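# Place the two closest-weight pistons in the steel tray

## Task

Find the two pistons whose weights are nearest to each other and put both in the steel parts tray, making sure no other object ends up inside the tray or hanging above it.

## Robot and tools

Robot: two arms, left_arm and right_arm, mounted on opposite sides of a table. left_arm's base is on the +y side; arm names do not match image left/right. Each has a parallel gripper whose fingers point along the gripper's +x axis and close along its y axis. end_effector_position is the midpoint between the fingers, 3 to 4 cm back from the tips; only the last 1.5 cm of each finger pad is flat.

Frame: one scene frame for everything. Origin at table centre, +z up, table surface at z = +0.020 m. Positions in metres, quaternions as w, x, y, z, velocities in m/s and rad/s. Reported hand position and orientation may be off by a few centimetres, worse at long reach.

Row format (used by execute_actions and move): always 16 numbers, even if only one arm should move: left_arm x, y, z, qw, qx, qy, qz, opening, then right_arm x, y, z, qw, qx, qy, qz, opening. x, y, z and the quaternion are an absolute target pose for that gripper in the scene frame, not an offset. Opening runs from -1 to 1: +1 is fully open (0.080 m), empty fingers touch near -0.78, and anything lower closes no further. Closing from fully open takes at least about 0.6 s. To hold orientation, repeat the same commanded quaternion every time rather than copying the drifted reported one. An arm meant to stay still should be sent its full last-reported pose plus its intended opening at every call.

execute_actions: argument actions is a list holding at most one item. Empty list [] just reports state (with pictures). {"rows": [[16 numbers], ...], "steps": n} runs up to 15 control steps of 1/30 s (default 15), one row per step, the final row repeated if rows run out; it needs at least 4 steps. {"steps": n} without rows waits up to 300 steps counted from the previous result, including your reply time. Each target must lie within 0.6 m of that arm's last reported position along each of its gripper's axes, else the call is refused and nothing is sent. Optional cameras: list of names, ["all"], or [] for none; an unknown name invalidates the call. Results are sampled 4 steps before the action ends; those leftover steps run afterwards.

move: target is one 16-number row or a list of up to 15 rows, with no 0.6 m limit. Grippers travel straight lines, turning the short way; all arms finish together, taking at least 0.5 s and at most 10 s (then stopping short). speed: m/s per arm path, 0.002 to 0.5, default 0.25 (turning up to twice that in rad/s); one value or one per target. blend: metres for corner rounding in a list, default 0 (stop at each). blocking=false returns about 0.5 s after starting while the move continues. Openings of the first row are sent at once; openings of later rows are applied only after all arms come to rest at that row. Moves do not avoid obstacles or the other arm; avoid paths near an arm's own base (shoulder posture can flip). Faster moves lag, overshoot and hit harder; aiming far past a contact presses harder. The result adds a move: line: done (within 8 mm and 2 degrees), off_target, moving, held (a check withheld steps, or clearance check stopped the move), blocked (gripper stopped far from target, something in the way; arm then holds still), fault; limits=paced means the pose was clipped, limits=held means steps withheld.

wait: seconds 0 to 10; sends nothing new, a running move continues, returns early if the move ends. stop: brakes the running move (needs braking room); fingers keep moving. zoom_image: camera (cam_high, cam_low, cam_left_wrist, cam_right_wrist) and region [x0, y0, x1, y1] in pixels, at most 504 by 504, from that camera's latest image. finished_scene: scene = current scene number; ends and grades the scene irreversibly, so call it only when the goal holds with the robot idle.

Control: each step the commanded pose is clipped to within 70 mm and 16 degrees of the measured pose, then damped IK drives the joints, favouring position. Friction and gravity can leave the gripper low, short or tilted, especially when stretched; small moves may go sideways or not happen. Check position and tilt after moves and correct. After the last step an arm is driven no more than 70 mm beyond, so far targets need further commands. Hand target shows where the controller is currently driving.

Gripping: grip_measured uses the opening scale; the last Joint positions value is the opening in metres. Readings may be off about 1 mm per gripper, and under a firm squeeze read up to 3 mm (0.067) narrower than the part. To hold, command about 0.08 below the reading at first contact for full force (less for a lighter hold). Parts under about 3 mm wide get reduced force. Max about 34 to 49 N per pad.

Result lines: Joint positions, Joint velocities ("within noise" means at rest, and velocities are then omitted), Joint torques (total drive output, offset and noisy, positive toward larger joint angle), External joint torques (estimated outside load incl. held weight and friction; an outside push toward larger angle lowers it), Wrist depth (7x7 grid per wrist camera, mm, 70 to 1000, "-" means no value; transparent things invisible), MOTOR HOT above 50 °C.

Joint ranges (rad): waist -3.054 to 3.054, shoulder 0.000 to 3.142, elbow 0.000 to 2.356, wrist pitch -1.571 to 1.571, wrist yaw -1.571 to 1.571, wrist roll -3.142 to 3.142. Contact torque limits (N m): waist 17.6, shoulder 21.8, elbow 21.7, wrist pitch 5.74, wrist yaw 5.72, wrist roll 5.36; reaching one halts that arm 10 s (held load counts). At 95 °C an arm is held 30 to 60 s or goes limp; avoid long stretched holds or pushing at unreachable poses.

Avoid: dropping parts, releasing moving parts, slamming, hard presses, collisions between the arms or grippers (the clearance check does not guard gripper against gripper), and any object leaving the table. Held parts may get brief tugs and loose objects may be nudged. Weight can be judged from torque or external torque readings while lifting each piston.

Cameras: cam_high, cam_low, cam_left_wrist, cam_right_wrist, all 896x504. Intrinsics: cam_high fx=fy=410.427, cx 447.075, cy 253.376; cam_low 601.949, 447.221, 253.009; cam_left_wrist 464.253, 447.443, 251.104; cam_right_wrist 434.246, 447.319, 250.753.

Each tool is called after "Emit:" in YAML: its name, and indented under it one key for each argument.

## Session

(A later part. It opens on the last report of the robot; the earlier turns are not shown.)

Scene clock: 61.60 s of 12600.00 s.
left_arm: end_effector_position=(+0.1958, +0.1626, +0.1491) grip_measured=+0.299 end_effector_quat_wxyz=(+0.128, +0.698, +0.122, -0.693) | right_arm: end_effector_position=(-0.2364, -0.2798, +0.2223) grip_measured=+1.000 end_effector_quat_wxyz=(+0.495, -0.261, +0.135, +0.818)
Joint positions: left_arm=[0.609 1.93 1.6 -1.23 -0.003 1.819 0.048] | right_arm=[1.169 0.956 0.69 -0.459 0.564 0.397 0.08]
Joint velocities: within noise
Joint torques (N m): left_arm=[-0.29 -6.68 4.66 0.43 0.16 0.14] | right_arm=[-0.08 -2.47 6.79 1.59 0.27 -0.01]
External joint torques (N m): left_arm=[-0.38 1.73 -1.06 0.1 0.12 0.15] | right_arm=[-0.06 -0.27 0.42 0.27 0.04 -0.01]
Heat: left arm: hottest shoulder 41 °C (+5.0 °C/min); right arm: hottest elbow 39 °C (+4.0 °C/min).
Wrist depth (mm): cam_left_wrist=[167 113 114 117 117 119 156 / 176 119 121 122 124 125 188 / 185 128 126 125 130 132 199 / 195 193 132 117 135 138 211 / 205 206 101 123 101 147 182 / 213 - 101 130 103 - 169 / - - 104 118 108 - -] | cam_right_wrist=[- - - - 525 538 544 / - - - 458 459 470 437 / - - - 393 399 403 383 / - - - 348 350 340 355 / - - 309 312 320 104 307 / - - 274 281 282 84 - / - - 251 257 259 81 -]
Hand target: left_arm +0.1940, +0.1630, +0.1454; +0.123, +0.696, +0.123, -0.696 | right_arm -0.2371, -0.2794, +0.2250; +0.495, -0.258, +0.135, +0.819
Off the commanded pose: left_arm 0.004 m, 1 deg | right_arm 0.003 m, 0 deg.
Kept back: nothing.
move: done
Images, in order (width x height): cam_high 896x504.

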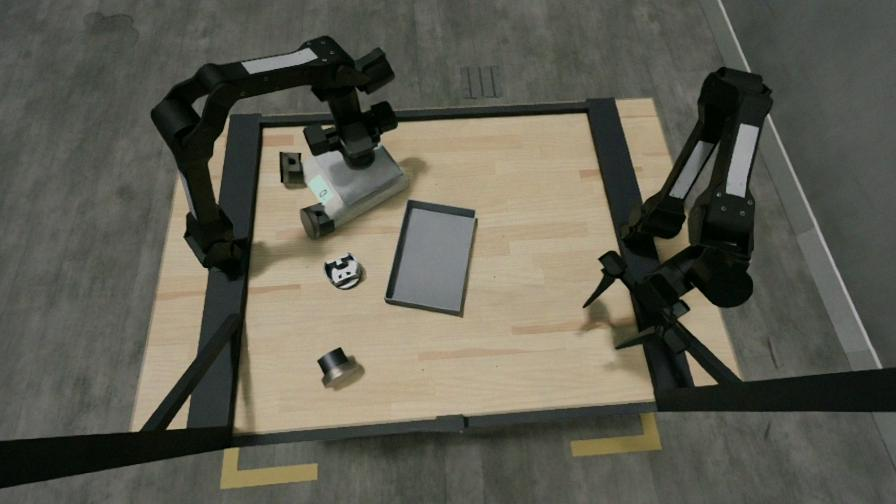

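Emit:
move:
  target: [0.194,0.163,0.1440,0.1228,0.6964,0.1228,-0.6964,0.13,-0.2371,-0.2794,0.2251,0.495,-0.258,0.135,0.819,1]
  speed: 0.05
  cameras: ["cam_high","cam_left_wrist"]

Emit:
zoom_image:
  camera: "cam_high"
  region: [295, 165, 355, 215]

Scene clock: 62.53 s of 12600.00 s.
left_arm: end_effector_position=(+0.1958, +0.1626, +0.1480) grip_measured=+0.299 end_effector_quat_wxyz=(+0.128, +0.699, +0.122, -0.693) | right_arm: end_effector_position=(-0.2364, -0.2798, +0.2223) grip_measured=+1.000 end_effector_quat_wxyz=(+0.495, -0.261, +0.135, +0.818)
Joint positions: left_arm=[0.609 1.93 1.596 -1.225 -0.003 1.819 0.048] | right_arm=[1.169 0.956 0.69 -0.459 0.564 0.397 0.08]
Joint velocities: within noise
Joint torques (N m): left_arm=[-0.28 -6.62 4.59 0.47 0.16 0.14] | right_arm=[0.15 -2.51 6.74 1.61 0.31 0.02]
External joint torques (N m): left_arm=[-0.27 1.83 -1.09 0.19 0.11 0.14] | right_arm=[0.11 -0.33 0.39 0.31 0.1 0.02]
Heat: left arm: hottest shoulder 41 °C (+5.0 °C/min); right arm: hottest elbow 39 °C (+4.0 °C/min).
Wrist depth (mm): cam_left_wrist=[167 112 114 116 116 117 154 / 175 118 120 121 123 124 186 / 183 126 126 125 129 131 198 / 194 193 131 117 134 137 209 / 204 205 101 123 101 145 185 / 213 - 101 130 103 - 170 / - - 104 118 108 - -] | cam_right_wrist=[- - - - 529 540 548 / - - - 453 465 469 436 / - - - 395 395 400 385 / - - - 348 349 340 355 / - - 308 313 319 104 306 / - - 274 280 282 84 - / - - 251 256 258 81 -]
Hand target: left_arm +0.1940, +0.1630, +0.1440; +0.123, +0.696, +0.123, -0.696 | right_arm -0.2371, -0.2794, +0.2250; +0.495, -0.258, +0.135, +0.819
Off the commanded pose: left_arm 0.004 m, 1 deg | right_arm 0.003 m, 0 deg.
Kept back: nothing.
move: done
Images, in order (width x height): cam_high 896x504, cam_left_wrist 896x504.

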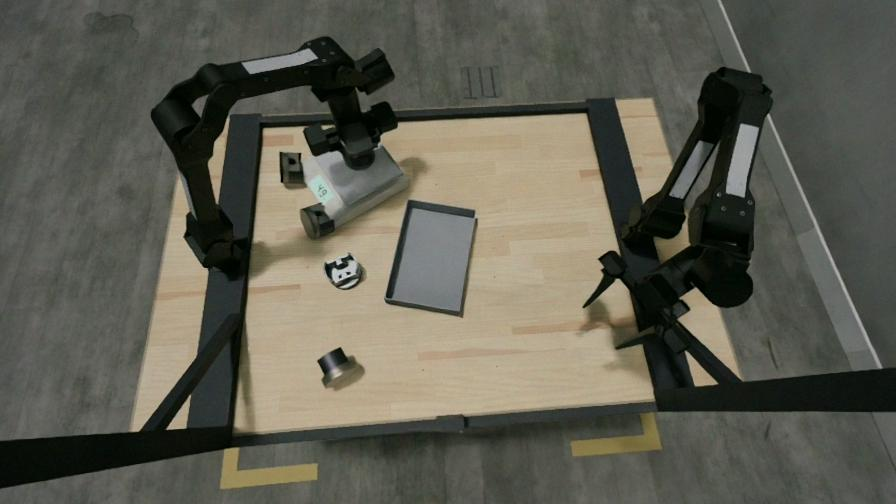

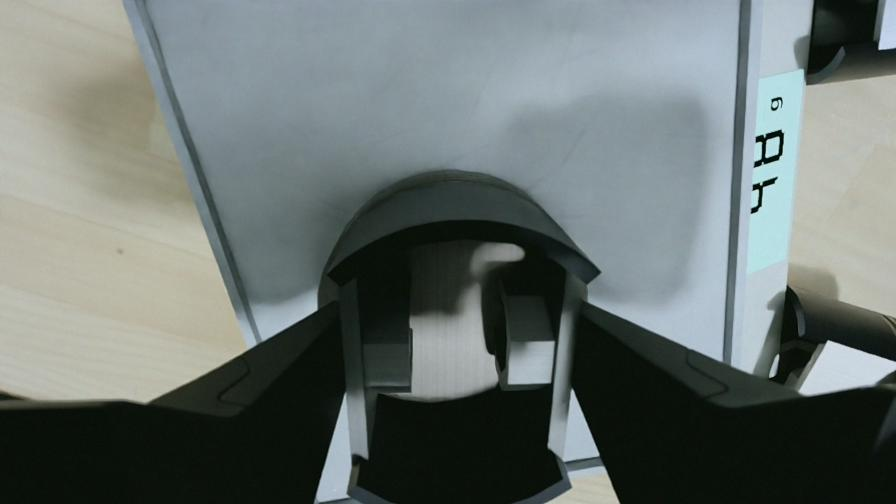

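Scaled by 8.400.

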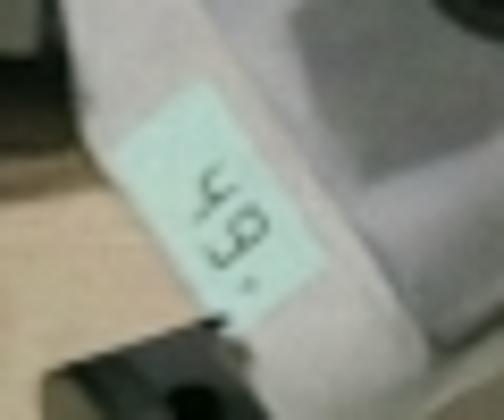

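Contact. Release.

Emit:
move:
  target: [0.194,0.163,0.1440,0.1228,0.6964,0.1228,-0.6964,0.7,-0.2371,-0.2794,0.2251,0.495,-0.258,0.135,0.819,1]
  speed: 0.05
  cameras: ["cam_high","cam_left_wrist"]

Emit:
zoom_image:
  camera: "cam_high"
  region: [295, 165, 355, 215]

Scene clock: 63.47 s of 12600.00 s.
left_arm: end_effector_position=(+0.1959, +0.1625, +0.1480) grip_measured=+0.697 end_effector_quat_wxyz=(+0.129, +0.699, +0.121, -0.693) | right_arm: end_effector_position=(-0.2364, -0.2798, +0.2223) grip_measured=+1.000 end_effector_quat_wxyz=(+0.495, -0.261, +0.135, +0.818)
Joint positions: left_arm=[0.609 1.93 1.596 -1.225 -0.003 1.819 0.066] | right_arm=[1.169 0.956 0.69 -0.459 0.564 0.397 0.08]
Joint velocities: within noise
Joint torques (N m): left_arm=[-0.3 -6.65 4.63 0.42 0.15 0.14] | right_arm=[0 -2.68 6.65 1.62 0.36 0.05]
External joint torques (N m): left_arm=[-0.28 1.76 -1.06 0.11 0.1 0.14] | right_arm=[0.02 -0.43 0.19 0.28 0.13 0.04]
Heat: left arm: hottest shoulder 41 °C (+5.0 °C/min); right arm: hottest elbow 39 °C (+4.0 °C/min).
Wrist depth (mm): cam_left_wrist=[167 112 114 116 116 118 152 / 175 119 121 122 124 125 187 / 184 128 126 125 129 132 198 / 194 194 131 117 134 137 210 / 205 204 101 123 101 144 184 / - - 105 131 107 82 167 / - - 108 117 161 83 -] | cam_right_wrist=[- - - - 528 548 551 / - - - 461 462 469 439 / - - - 393 398 402 386 / - - - 348 351 340 353 / - - 307 313 319 104 304 / - - 274 282 281 85 - / - - 250 257 258 81 -]
Hand target: left_arm +0.1940, +0.1630, +0.1440; +0.123, +0.696, +0.123, -0.696 | right_arm -0.2371, -0.2794, +0.2250; +0.495, -0.258, +0.135, +0.819
Off the commanded pose: left_arm 0.004 m, 1 deg | right_arm 0.003 m, 0 deg.
Kept back: nothing.
move: done
Images, in order (width x height): cam_high 896x504, cam_left_wrist 896x504.

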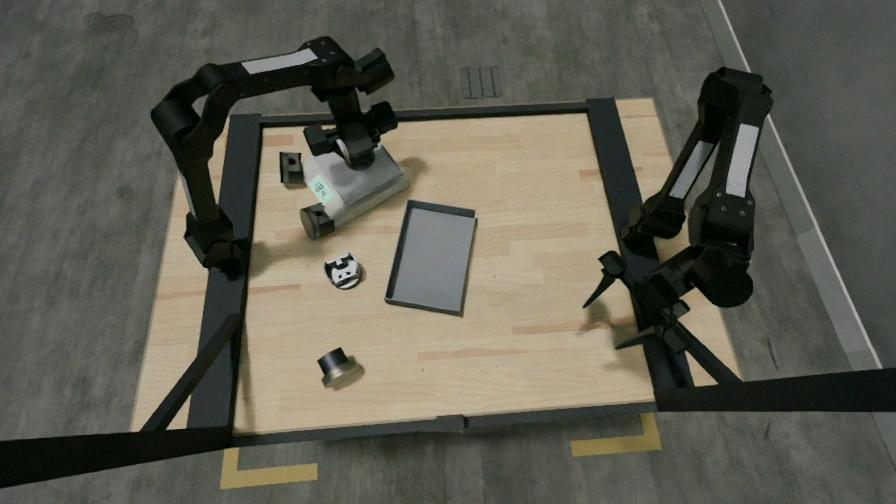

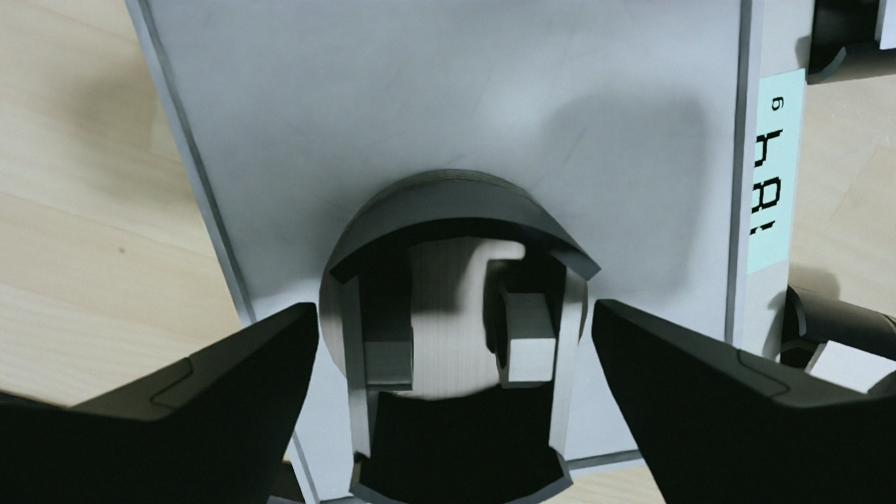

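Scaled by 8.400.

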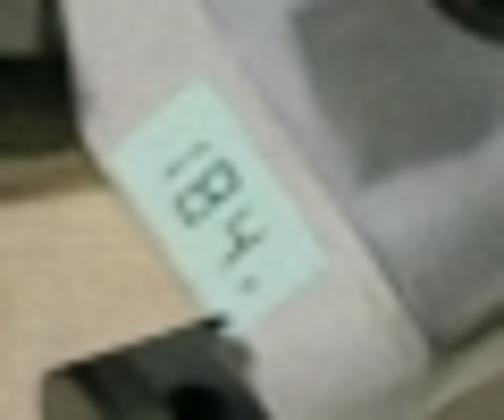

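Emit:
zoom_image:
  camera: "cam_high"
  region: [295, 165, 355, 215]

Emit:
move:
  target:
    - [0.194,0.163,0.1440,0.1228,0.6964,0.1228,-0.6964,0.13,-0.2371,-0.2794,0.2251,0.495,-0.258,0.135,0.819,1]
    - [0.194,0.163,0.19,0.1228,0.6964,0.1228,-0.6964,0.13,-0.2371,-0.2794,0.2251,0.495,-0.258,0.135,0.819,1]
    - [-0.085,0.03,0.19,0,0.7071,0,-0.7071,0.13,-0.2371,-0.2794,0.2251,0.495,-0.258,0.135,0.819,1]
    - [-0.085,0.03,0.105,0,0.7071,0,-0.7071,0.13,-0.2371,-0.2794,0.2251,0.495,-0.258,0.135,0.819,1]
  speed: [0.1,0.25,0.35,0.15]
  blend: [0,0.02,0.02,0]

Scaled by 8.400.

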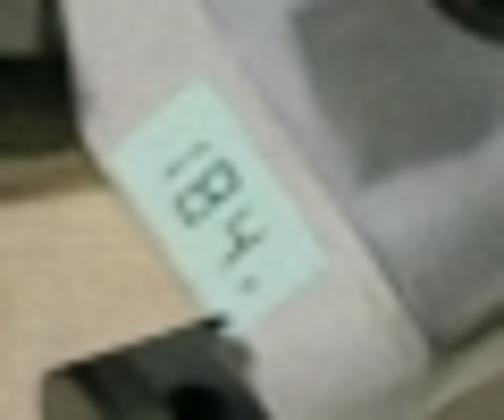

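Scene clock: 68.20 s of 12600.00 s.
left_arm: end_effector_position=(-0.0864, +0.0289, +0.1077) grip_measured=+0.297 end_effector_quat_wxyz=(+0.000, +0.706, -0.005, -0.708) | right_arm: end_effector_position=(-0.2364, -0.2798, +0.2223) grip_measured=+1.000 end_effector_quat_wxyz=(+0.495, -0.261, +0.135, +0.818)
Joint positions: left_arm=[-0.162 2.262 1.943 -1.244 0.002 1.409 0.048] | right_arm=[1.169 0.956 0.69 -0.459 0.564 0.397 0.08]
Joint velocities: within noise
Joint torques (N m): left_arm=[0.13 -9.21 4.74 0.44 -0.02 -0.12] | right_arm=[0.11 -2.45 6.84 1.59 0.33 -0.01]
External joint torques (N m): left_arm=[0.22 1.4 -0.96 0.13 -0.08 -0.13] | right_arm=[0.14 -0.24 0.48 0.28 0.1 -0.01]
Heat: left arm: hottest shoulder 42 °C (+5.1 °C/min); right arm: hottest elbow 39 °C (+3.0 °C/min).
Wrist depth (mm): cam_left_wrist=[- 118 129 129 132 136 139 / - 132 135 137 140 136 145 / 108 140 143 141 146 135 154 / - 147 147 118 152 138 162 / 122 154 103 124 103 147 169 / - - 103 131 105 - 180 / - - 105 117 108 - -] | cam_right_wrist=[- - - - 531 539 248 / - - - 455 463 469 415 / - - - 393 397 399 324 / - - - 346 350 341 335 / - - 308 309 319 104 307 / - - 273 280 281 84 - / - - 250 256 258 81 -]
Hand target: left_arm -0.0850, +0.0300, +0.1050; +0.000, +0.707, +0.000, -0.707 | right_arm -0.2371, -0.2794, +0.2250; +0.495, -0.258, +0.135, +0.819
Off the commanded pose: left_arm 0.003 m, 1 deg | right_arm 0.003 m, 0 deg.
Kept back: nothing.
move: done

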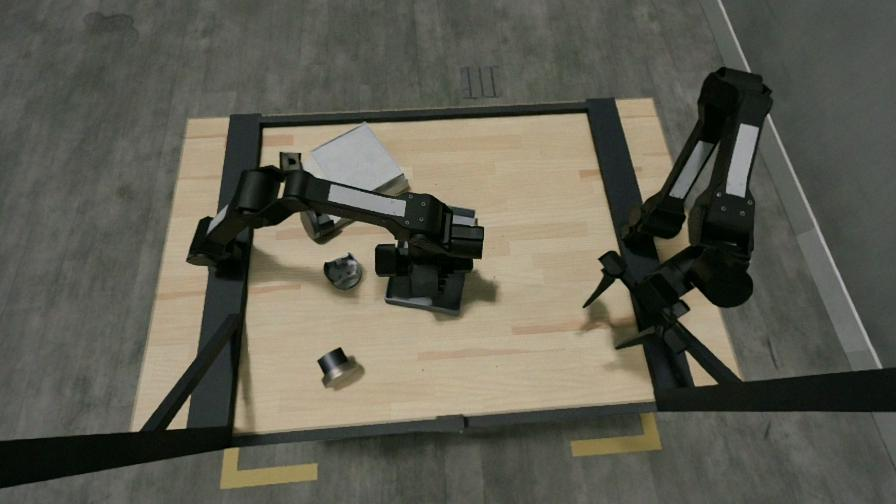

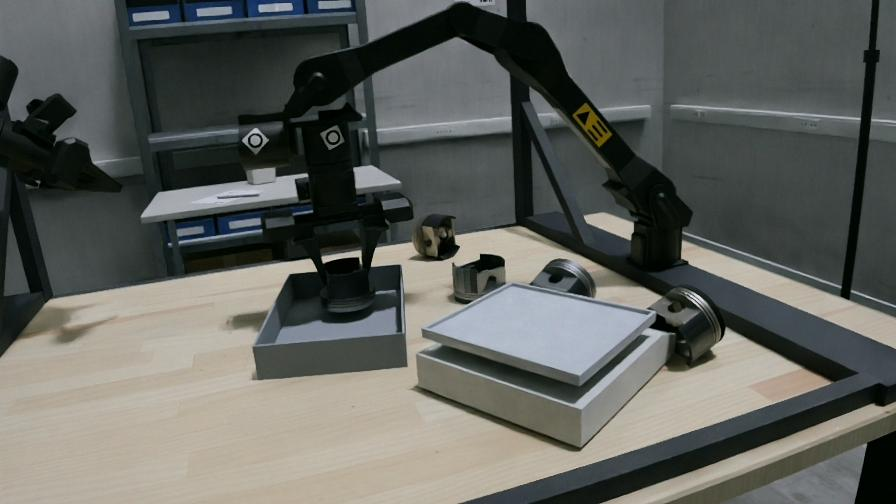

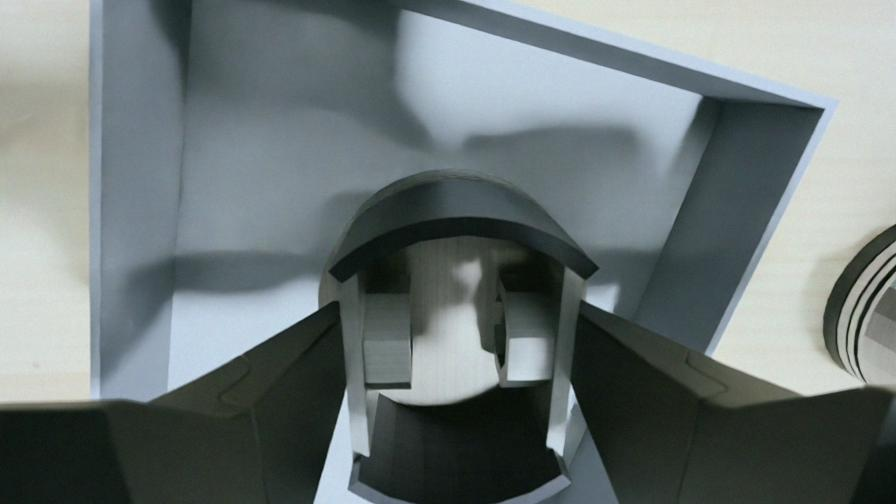

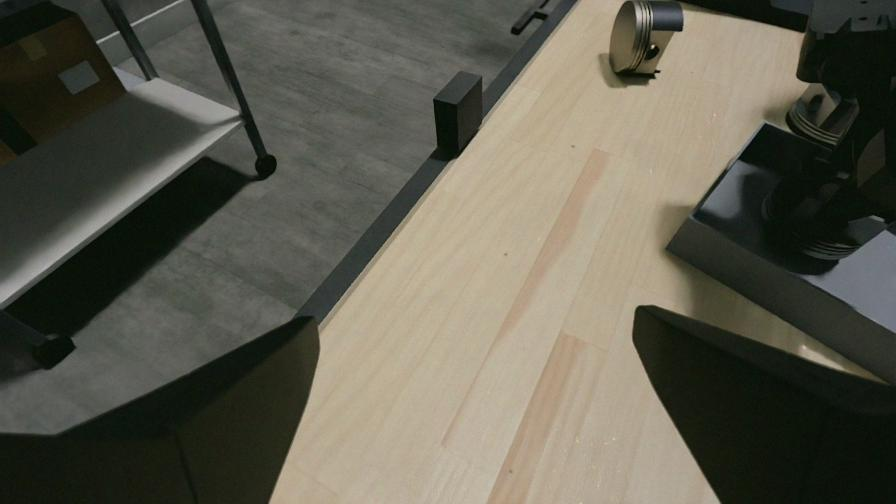

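Emit:
move:
  target:
    - [-0.083,0.030,0.0895,0,0.7071,0,-0.7071,0.13,-0.2371,-0.2794,0.2251,0.495,-0.258,0.135,0.819,1]
  speed: [0.06]
  cameras: ["cam_low"]

Scene clock: 69.17 s of 12600.00 s.
left_arm: end_effector_position=(-0.0852, +0.0287, +0.0944) grip_measured=+0.297 end_effector_quat_wxyz=(+0.003, +0.706, -0.005, -0.709) | right_arm: end_effector_position=(-0.2364, -0.2798, +0.2223) grip_measured=+1.000 end_effector_quat_wxyz=(+0.495, -0.261, +0.135, +0.818)
Joint positions: left_arm=[-0.159 2.264 1.892 -1.186 0.002 1.409 0.048] | right_arm=[1.169 0.956 0.69 -0.459 0.564 0.397 0.08]
Joint velocities: within noise
Joint torques (N m): left_arm=[0.28 -8.53 4.69 0.44 -0.02 0.03] | right_arm=[0.06 -2.49 6.72 1.6 0.31 0.06]
External joint torques (N m): left_arm=[0.27 2.14 -1 0.12 -0.07 0.03] | right_arm=[0.05 -0.27 0.33 0.28 0.09 0.06]
Heat: left arm: hottest shoulder 42 °C (+5.1 °C/min); right arm: hottest elbow 39 °C (+3.0 °C/min).
Wrist depth (mm): cam_left_wrist=[- 114 116 117 106 121 125 / - 121 123 124 127 127 104 / - 126 128 127 131 132 108 / - 133 133 118 137 134 145 / 114 141 - 124 103 123 156 / - - 103 131 105 - 164 / - - 105 117 108 - -] | cam_right_wrist=[- - - - 526 535 266 / - - - 457 464 469 309 / - - - 393 399 402 324 / - - - 347 348 339 338 / - - 311 312 321 104 304 / - - 274 281 283 84 - / - - 251 255 257 81 -]
Hand target: left_arm -0.0831, +0.0300, +0.0896; +0.000, +0.707, +0.000, -0.707 | right_arm -0.2371, -0.2794, +0.2250; +0.495, -0.258, +0.135, +0.819
Off the commanded pose: left_arm 0.006 m, 1 deg | right_arm 0.003 m, 0 deg.
Kept back: nothing.
move: done
Images, in order (width x height): cam_low 896x504.

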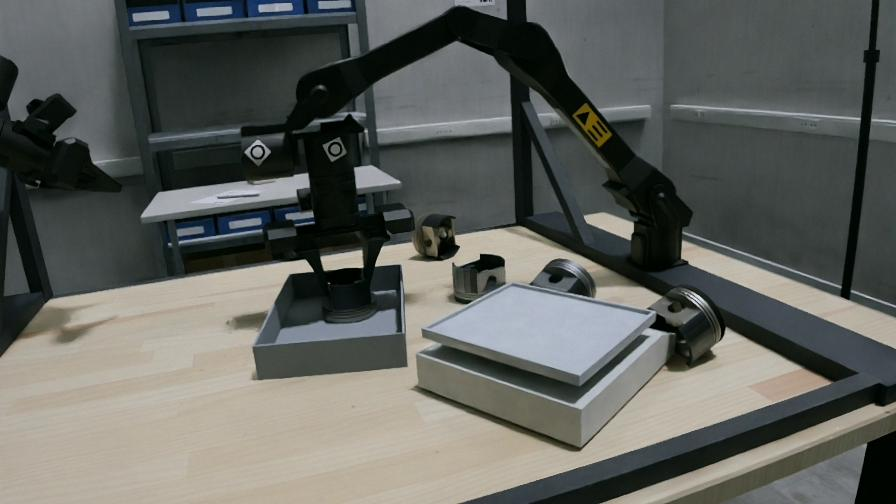

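Emit:
move:
  target:
    - [-0.083,0.030,0.0845,0,0.7071,0,-0.7071,0.13,-0.2371,-0.2794,0.2251,0.495,-0.258,0.135,0.819,1]
  speed: [0.05]
  cameras: ["cam_low"]

Emit:
zoom_image:
  camera: "cam_low"
  region: [240, 240, 440, 400]

Scene clock: 70.10 s of 12600.00 s.
left_arm: end_effector_position=(-0.0851, +0.0282, +0.0915) grip_measured=+0.297 end_effector_quat_wxyz=(+0.004, +0.705, -0.007, -0.709) | right_arm: end_effector_position=(-0.2364, -0.2798, +0.2223) grip_measured=+1.000 end_effector_quat_wxyz=(+0.495, -0.261, +0.135, +0.818)
Joint positions: left_arm=[-0.159 2.264 1.881 -1.171 0.002 1.409 0.048] | right_arm=[1.169 0.956 0.69 -0.459 0.564 0.397 0.08]
Joint velocities: within noise
Joint torques (N m): left_arm=[0.26 -8.25 4.29 0.66 -0.01 0.03] | right_arm=[0.17 -2.55 6.61 1.55 0.32 -0.02]
External joint torques (N m): left_arm=[0.25 2.43 -1.43 0.31 -0.06 0.03] | right_arm=[0.18 -0.33 0.22 0.23 0.1 -0.03]
Heat: left arm: hottest shoulder 42 °C (+5.1 °C/min); right arm: hottest elbow 39 °C (+3.0 °C/min).
Wrist depth (mm): cam_left_wrist=[- 113 114 116 107 119 123 / - 119 121 122 125 126 104 / - 124 126 126 130 131 106 / - 132 131 118 135 135 112 / 111 139 102 124 103 123 153 / - - 103 131 105 - 161 / - - 105 117 108 - -] | cam_right_wrist=[- - - - 528 543 266 / - - - 461 461 465 266 / - - - 397 397 401 323 / - - - 348 351 340 336 / - - 308 311 320 104 304 / - - 273 282 283 84 - / - - 251 256 258 81 -]
Hand target: left_arm -0.0830, +0.0300, +0.0846; +0.000, +0.707, +0.000, -0.707 | right_arm -0.2371, -0.2794, +0.2250; +0.495, -0.258, +0.135, +0.819
Off the commanded pose: left_arm 0.008 m, 1 deg | right_arm 0.003 m, 0 deg.
Kept back: nothing.
move: done
Images, in order (width x height): cam_low 896x504.

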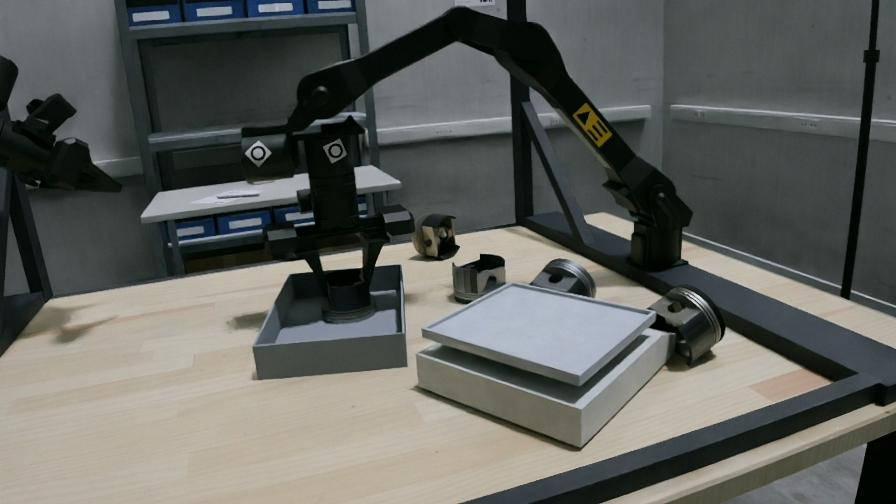

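Scaled by 2.520.

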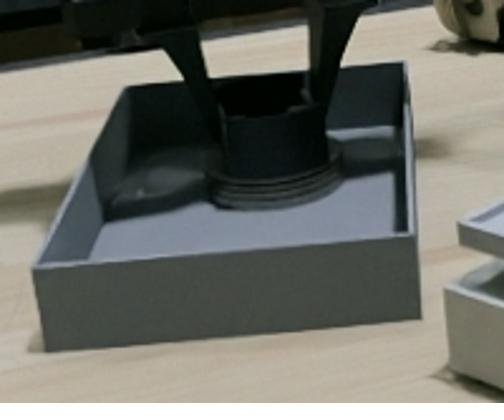

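Emit:
move:
  target:
    - [-0.083,0.030,0.086,0,0.7071,0,-0.7071,0.6,-0.2371,-0.2794,0.2251,0.495,-0.258,0.135,0.819,1]
    - [-0.083,0.030,0.17,0,0.7071,0,-0.7071,0.6,-0.2371,-0.2794,0.2251,0.495,-0.258,0.135,0.819,1]
    - [-0.21,0.20,0.22,0,0.7071,0,-0.7071,0.9,-0.2371,-0.2794,0.2251,0.495,-0.258,0.135,0.819,1]
  speed: [0.05,0.2,0.4]
  blend: [0,0.02,0]

Emit:
zoom_image:
  camera: "cam_high"
  region: [300, 240, 480, 400]

Scene clock: 73.13 s of 12600.00 s.
left_arm: end_effector_position=(-0.2122, +0.1984, +0.2207) grip_measured=+0.896 end_effector_quat_wxyz=(-0.001, +0.705, -0.003, -0.709) | right_arm: end_effector_position=(-0.2364, -0.2798, +0.2223) grip_measured=+1.000 end_effector_quat_wxyz=(+0.495, -0.261, +0.135, +0.818)
Joint positions: left_arm=[-0.638 1.808 1.726 -1.483 0.003 0.933 0.075] | right_arm=[1.169 0.956 0.69 -0.459 0.564 0.397 0.08]
Joint velocities: within noise
Joint torques (N m): left_arm=[0.04 -7.17 4.26 0.29 -0.05 -0.13] | right_arm=[0.07 -2.47 6.78 1.59 0.3 0]
External joint torques (N m): left_arm=[0.03 0.34 -1.41 -0.04 -0.09 -0.13] | right_arm=[0.06 -0.28 0.4 0.27 0.08 0]
Heat: left arm: hottest shoulder 43 °C (+5.1 °C/min); right arm: hottest elbow 39 °C (+3.0 °C/min).
Wrist depth (mm): cam_left_wrist=[230 233 236 179 242 246 247 / 241 246 248 188 255 260 257 / 255 258 262 266 270 275 265 / 265 271 277 282 286 291 269 / 281 256 292 298 299 301 293 / - - 310 292 324 89 - / - 83 332 311 346 79 -] | cam_right_wrist=[- - - - 529 541 546 / - - - 459 462 466 440 / - - - 396 398 402 370 / - - - 348 349 340 339 / - - 308 310 320 104 305 / - - 272 279 282 84 - / - - 250 256 259 81 -]
Hand target: left_arm -0.2101, +0.2001, +0.2200; +0.000, +0.707, +0.000, -0.707 | right_arm -0.2371, -0.2794, +0.2250; +0.495, -0.258, +0.135, +0.819
Off the commanded pose: left_arm 0.003 m, 0 deg | right_arm 0.003 m, 0 deg.
Kept back: nothing.
move: done

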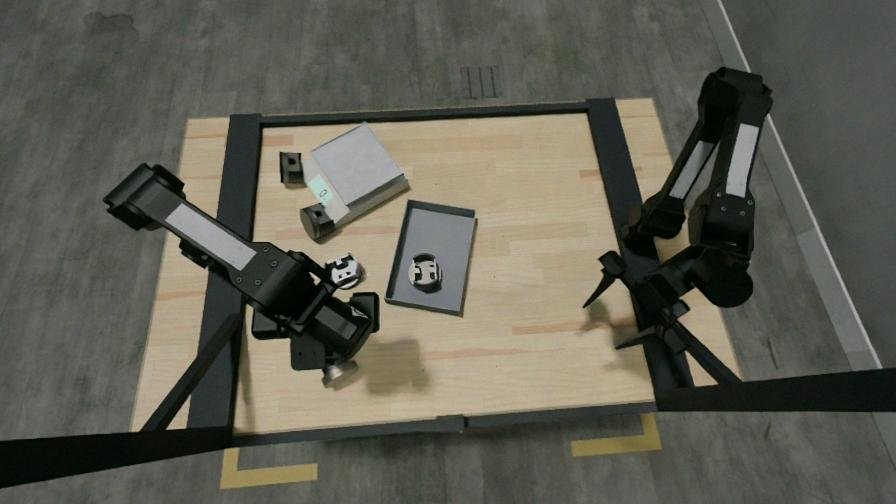

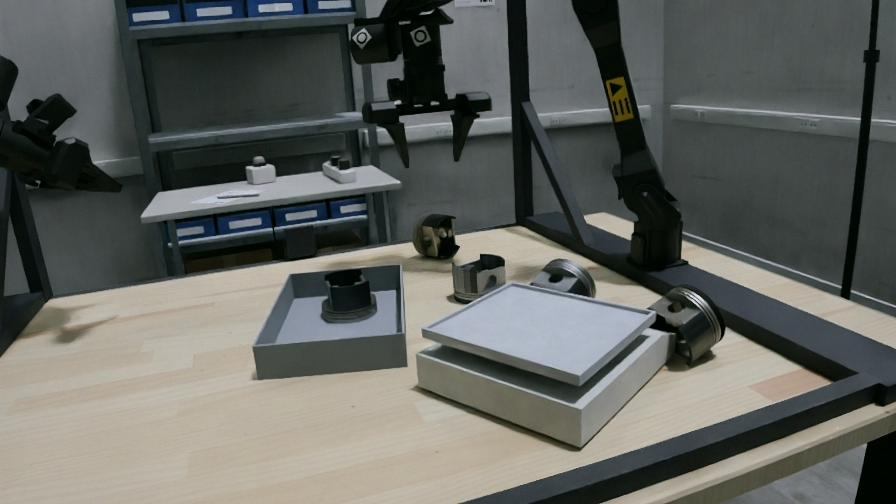

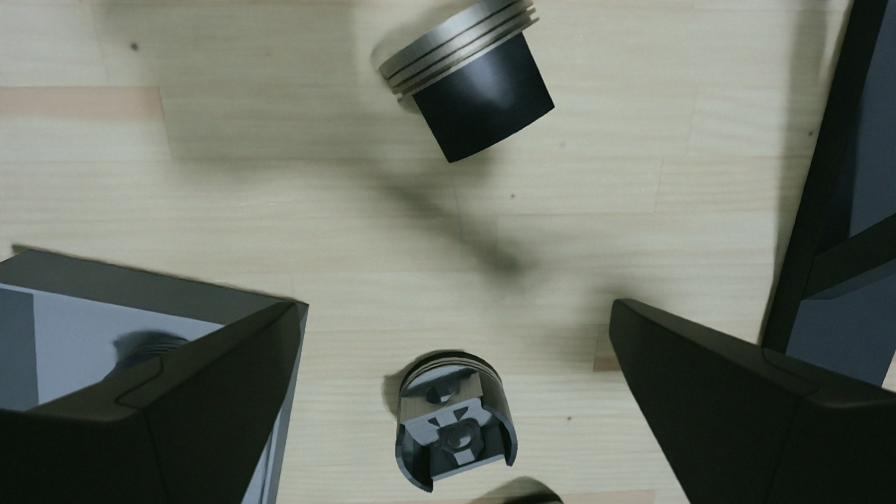

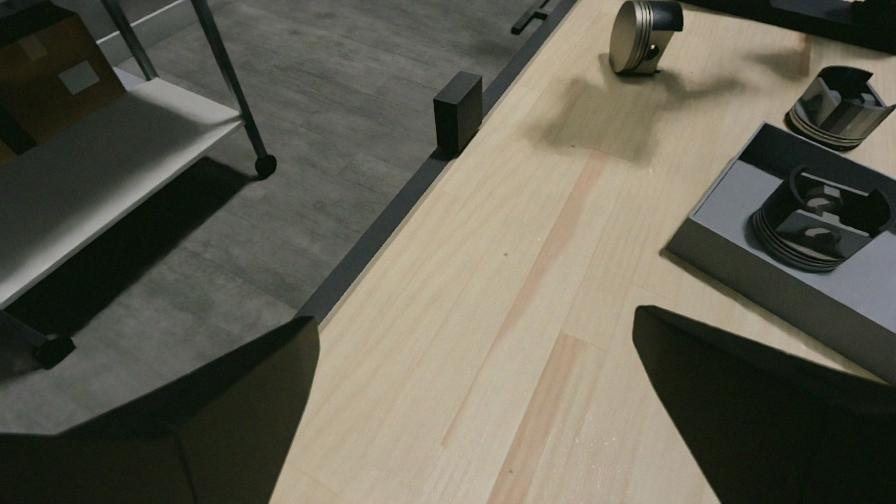

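Scaled by 2.800.

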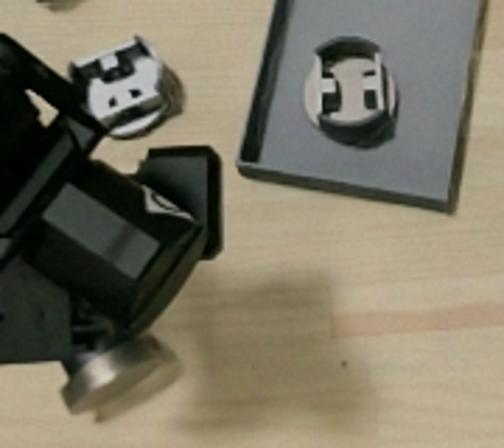

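Emit:
move:
  target:
    - [-0.258,0.217,0.16,0.1560,0.6897,0.1560,-0.6897,0.9,-0.2371,-0.2794,0.2251,0.495,-0.258,0.135,0.819,1]
    - [-0.258,0.217,0.112,0.1560,0.6897,0.1560,-0.6897,0.9,-0.2371,-0.2794,0.2251,0.495,-0.258,0.135,0.819,1]
  speed: [0.3,0.12]
  blend: [0.02,0]
  cameras: ["cam_left_wrist","cam_high"]

Scene clock: 75.00 s of 12600.00 s.
left_arm: end_effector_position=(-0.2593, +0.2148, +0.1172) grip_measured=+0.897 end_effector_quat_wxyz=(+0.158, +0.685, +0.153, -0.695) | right_arm: end_effector_position=(-0.2364, -0.2798, +0.2223) grip_measured=+1.000 end_effector_quat_wxyz=(+0.495, -0.261, +0.135, +0.818)
Joint positions: left_arm=[-0.774 1.886 1.413 -1.081 0.002 0.348 0.075] | right_arm=[1.169 0.956 0.69 -0.459 0.564 0.397 0.08]
Joint velocities: within noise
Joint torques (N m): left_arm=[-0.32 -5.97 4.24 0.5 -0.06 -0.13] | right_arm=[0.02 -2.33 6.58 1.61 0.28 0]
External joint torques (N m): left_arm=[-0.32 2.1 -1.38 0.14 -0.07 -0.13] | right_arm=[0.02 -0.17 0.3 0.32 0.06 -0.01]
Heat: left arm: hottest shoulder 43 °C (+5.0 °C/min); right arm: hottest elbow 40 °C (+4.0 °C/min).
Wrist depth (mm): cam_left_wrist=[140 140 142 144 146 147 150 / 147 148 150 152 154 156 158 / 155 156 155 110 118 164 166 / 162 164 164 94 170 174 177 / 172 171 173 101 104 180 188 / - - 188 109 196 89 - / - 83 201 205 208 80 -] | cam_right_wrist=[- - - - 528 541 543 / - - - 456 461 469 436 / - - - 393 397 399 369 / - - - 350 350 340 338 / - - 309 313 319 104 306 / - - 275 281 282 85 - / - - 251 257 256 81 -]
Hand target: left_arm -0.2580, +0.2170, +0.1120; +0.156, +0.690, +0.156, -0.690 | right_arm -0.2371, -0.2794, +0.2250; +0.495, -0.258, +0.135, +0.819
Off the commanded pose: left_arm 0.006 m, 1 deg | right_arm 0.003 m, 0 deg.
Kept back: nothing.
move: done
Images, in order (width x height): cam_high 896x504, cam_left_wrist 896x504.

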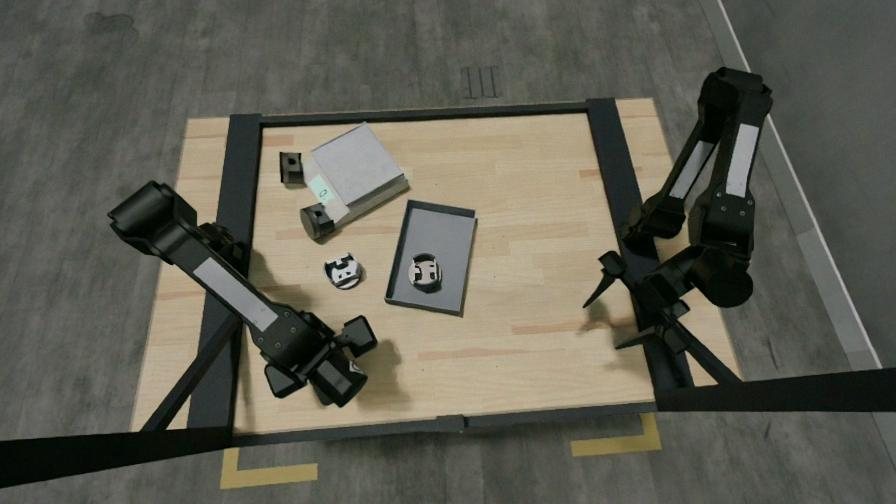

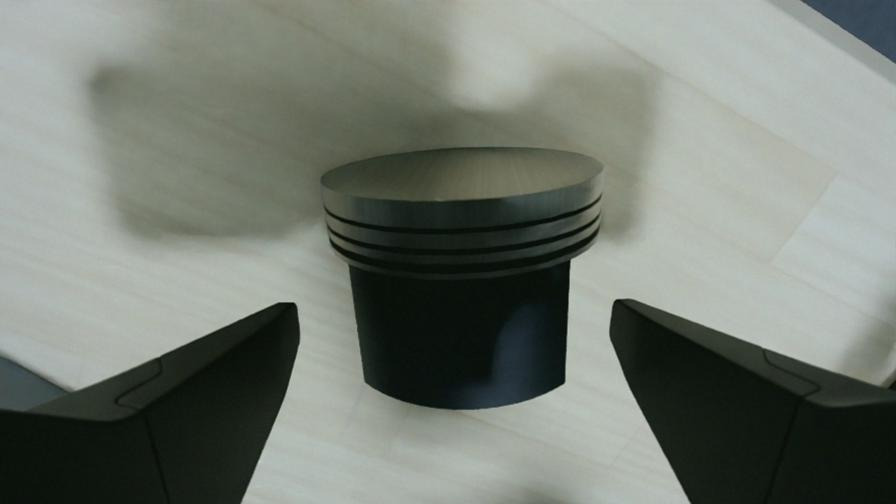

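Emit:
move:
  target:
    - [-0.258,0.218,0.079,0.1560,0.6897,0.1560,-0.6897,0.9,-0.2371,-0.2794,0.2251,0.495,-0.258,0.135,0.819,1]
    - [-0.258,0.218,0.079,0.1560,0.6897,0.1560,-0.6897,0.13,-0.2371,-0.2794,0.2251,0.495,-0.258,0.135,0.819,1]
  speed: [0.12,0.1]
  blend: [0,0]
  cameras: ["cam_left_wrist"]

Scene clock: 76.50 s of 12600.00 s.
left_arm: end_effector_position=(-0.2598, +0.2156, +0.0846) grip_measured=+0.309 end_effector_quat_wxyz=(+0.158, +0.684, +0.153, -0.696) | right_arm: end_effector_position=(-0.2364, -0.2798, +0.2223) grip_measured=+1.000 end_effector_quat_wxyz=(+0.495, -0.261, +0.135, +0.818)
Joint positions: left_arm=[-0.776 1.92 1.324 -0.957 0.003 0.346 0.049] | right_arm=[1.169 0.956 0.69 -0.459 0.564 0.397 0.08]
Joint velocities: within noise
Joint torques (N m): left_arm=[-0.27 -5.92 4.1 0.58 -0.1 -0.12] | right_arm=[-0.05 -2.49 6.58 1.58 0.3 0.02]
External joint torques (N m): left_arm=[-0.26 2.2 -1.35 0.21 -0.12 -0.12] | right_arm=[-0.06 -0.26 0.16 0.25 0.08 0.01]
Heat: left arm: hottest shoulder 43 °C (+5.0 °C/min); right arm: hottest elbow 40 °C (+3.0 °C/min).
Wrist depth (mm): cam_left_wrist=[112 113 115 116 118 119 121 / 118 119 119 122 124 125 127 / 124 126 124 107 127 132 134 / 130 132 - - - 140 142 / 140 139 - - - 147 151 / - - - - - - 158 / - - - - - - -] | cam_right_wrist=[- - - - 527 518 544 / - - - 456 464 466 442 / - - - 397 401 402 369 / - - - 346 349 339 338 / - - 307 311 318 104 304 / - - 275 281 283 84 - / - - 251 255 256 81 -]
Hand target: left_arm -0.2579, +0.2179, +0.0791; +0.156, +0.690, +0.156, -0.690 | right_arm -0.2371, -0.2794, +0.2250; +0.495, -0.258, +0.135, +0.819
Off the commanded pose: left_arm 0.006 m, 1 deg | right_arm 0.003 m, 0 deg.
Kept back: nothing.
move: done
Images, in order (width x height): cam_left_wrist 896x504.

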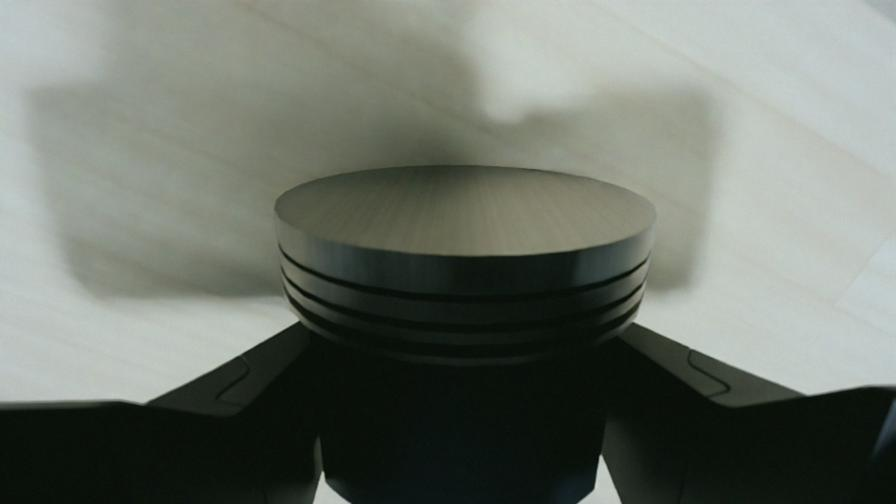

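Emit:
move:
  target:
    - [-0.258,0.218,0.18,0.1560,0.6897,0.1560,-0.6897,0.13,-0.2371,-0.2794,0.2251,0.495,-0.258,0.135,0.819,1]
    - [-0.02,0.12,0.195,0.1228,0.6964,0.1228,-0.6964,0.13,-0.2371,-0.2794,0.2251,0.495,-0.258,0.135,0.819,1]
    - [0.195,0.163,0.19,0.1228,0.6964,0.1228,-0.6964,0.13,-0.2371,-0.2794,0.2251,0.495,-0.258,0.135,0.819,1]
    - [0.195,0.163,0.147,0.1228,0.6964,0.1228,-0.6964,0.13,-0.2371,-0.2794,0.2251,0.495,-0.258,0.135,0.819,1]
  speed: [0.25,0.4,0.4,0.08]
  blend: [0.03,0.05,0.02,0]
  cameras: ["cam_left_wrist","cam_high","cam_low"]

Emit:
zoom_image:
  camera: "cam_high"
  region: [295, 165, 355, 215]

Scene clock: 79.33 s of 12600.00 s.
left_arm: end_effector_position=(+0.1970, +0.1629, +0.1500) grip_measured=+0.309 end_effector_quat_wxyz=(+0.128, +0.699, +0.123, -0.693) | right_arm: end_effector_position=(-0.2364, -0.2798, +0.2223) grip_measured=+1.000 end_effector_quat_wxyz=(+0.495, -0.261, +0.135, +0.818)
Joint positions: left_arm=[0.612 1.933 1.609 -1.237 -0.004 1.821 0.049] | right_arm=[1.169 0.956 0.69 -0.459 0.564 0.397 0.08]
Joint velocities: within noise
Joint torques (N m): left_arm=[-0.28 -6.92 4.66 0.41 0.2 0.15] | right_arm=[0.07 -2.52 6.9 1.55 0.32 0.02]
External joint torques (N m): left_arm=[-0.27 1.55 -1.03 0.11 0.15 0.15] | right_arm=[0.07 -0.31 0.49 0.23 0.1 0.02]
Heat: left arm: hottest shoulder 43 °C (+5.1 °C/min); right arm: hottest elbow 40 °C (+3.0 °C/min).
Wrist depth (mm): cam_left_wrist=[168 113 115 117 118 120 156 / 176 120 122 123 125 126 190 / 185 182 125 107 128 133 200 / 195 195 - - - 139 213 / 206 207 - - - 149 179 / 214 - - - - - 170 / - - - - - - -] | cam_right_wrist=[- - - - 543 551 544 / - - - 458 462 466 444 / - - - 396 400 401 368 / - - - 349 351 339 341 / - - 307 310 319 104 304 / - - 273 281 281 84 - / - - 250 256 258 81 -]
Hand target: left_arm +0.1951, +0.1630, +0.1470; +0.123, +0.696, +0.123, -0.696 | right_arm -0.2371, -0.2794, +0.2250; +0.495, -0.258, +0.135, +0.819
Off the commanded pose: left_arm 0.004 m, 1 deg | right_arm 0.003 m, 0 deg.
Kept back: nothing.
move: done
Images, in order (width x height): cam_high 896x504, cam_low 896x504, cam_left_wrist 896x504.

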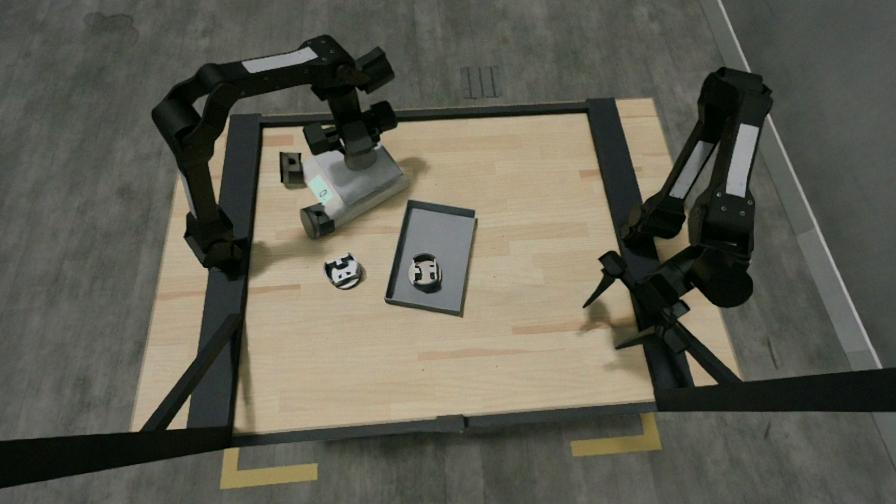

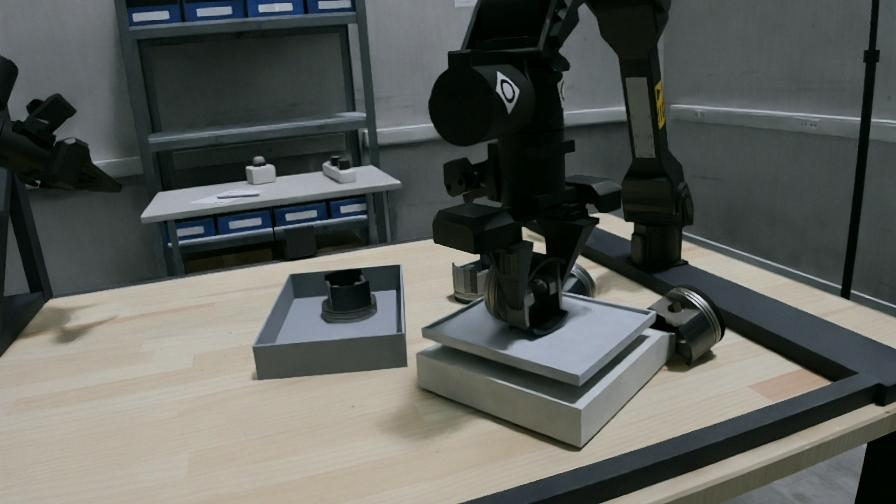

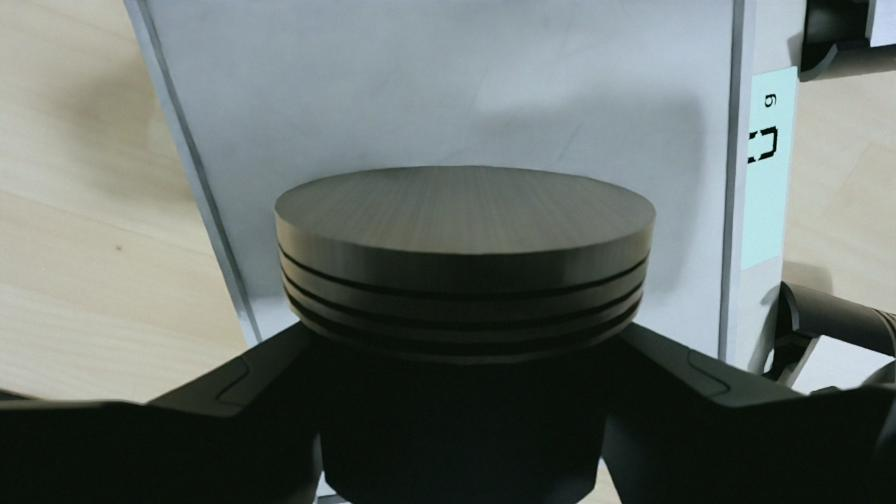

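Scaled by 8.400.

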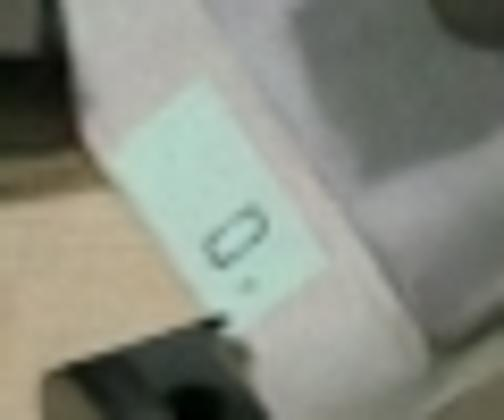

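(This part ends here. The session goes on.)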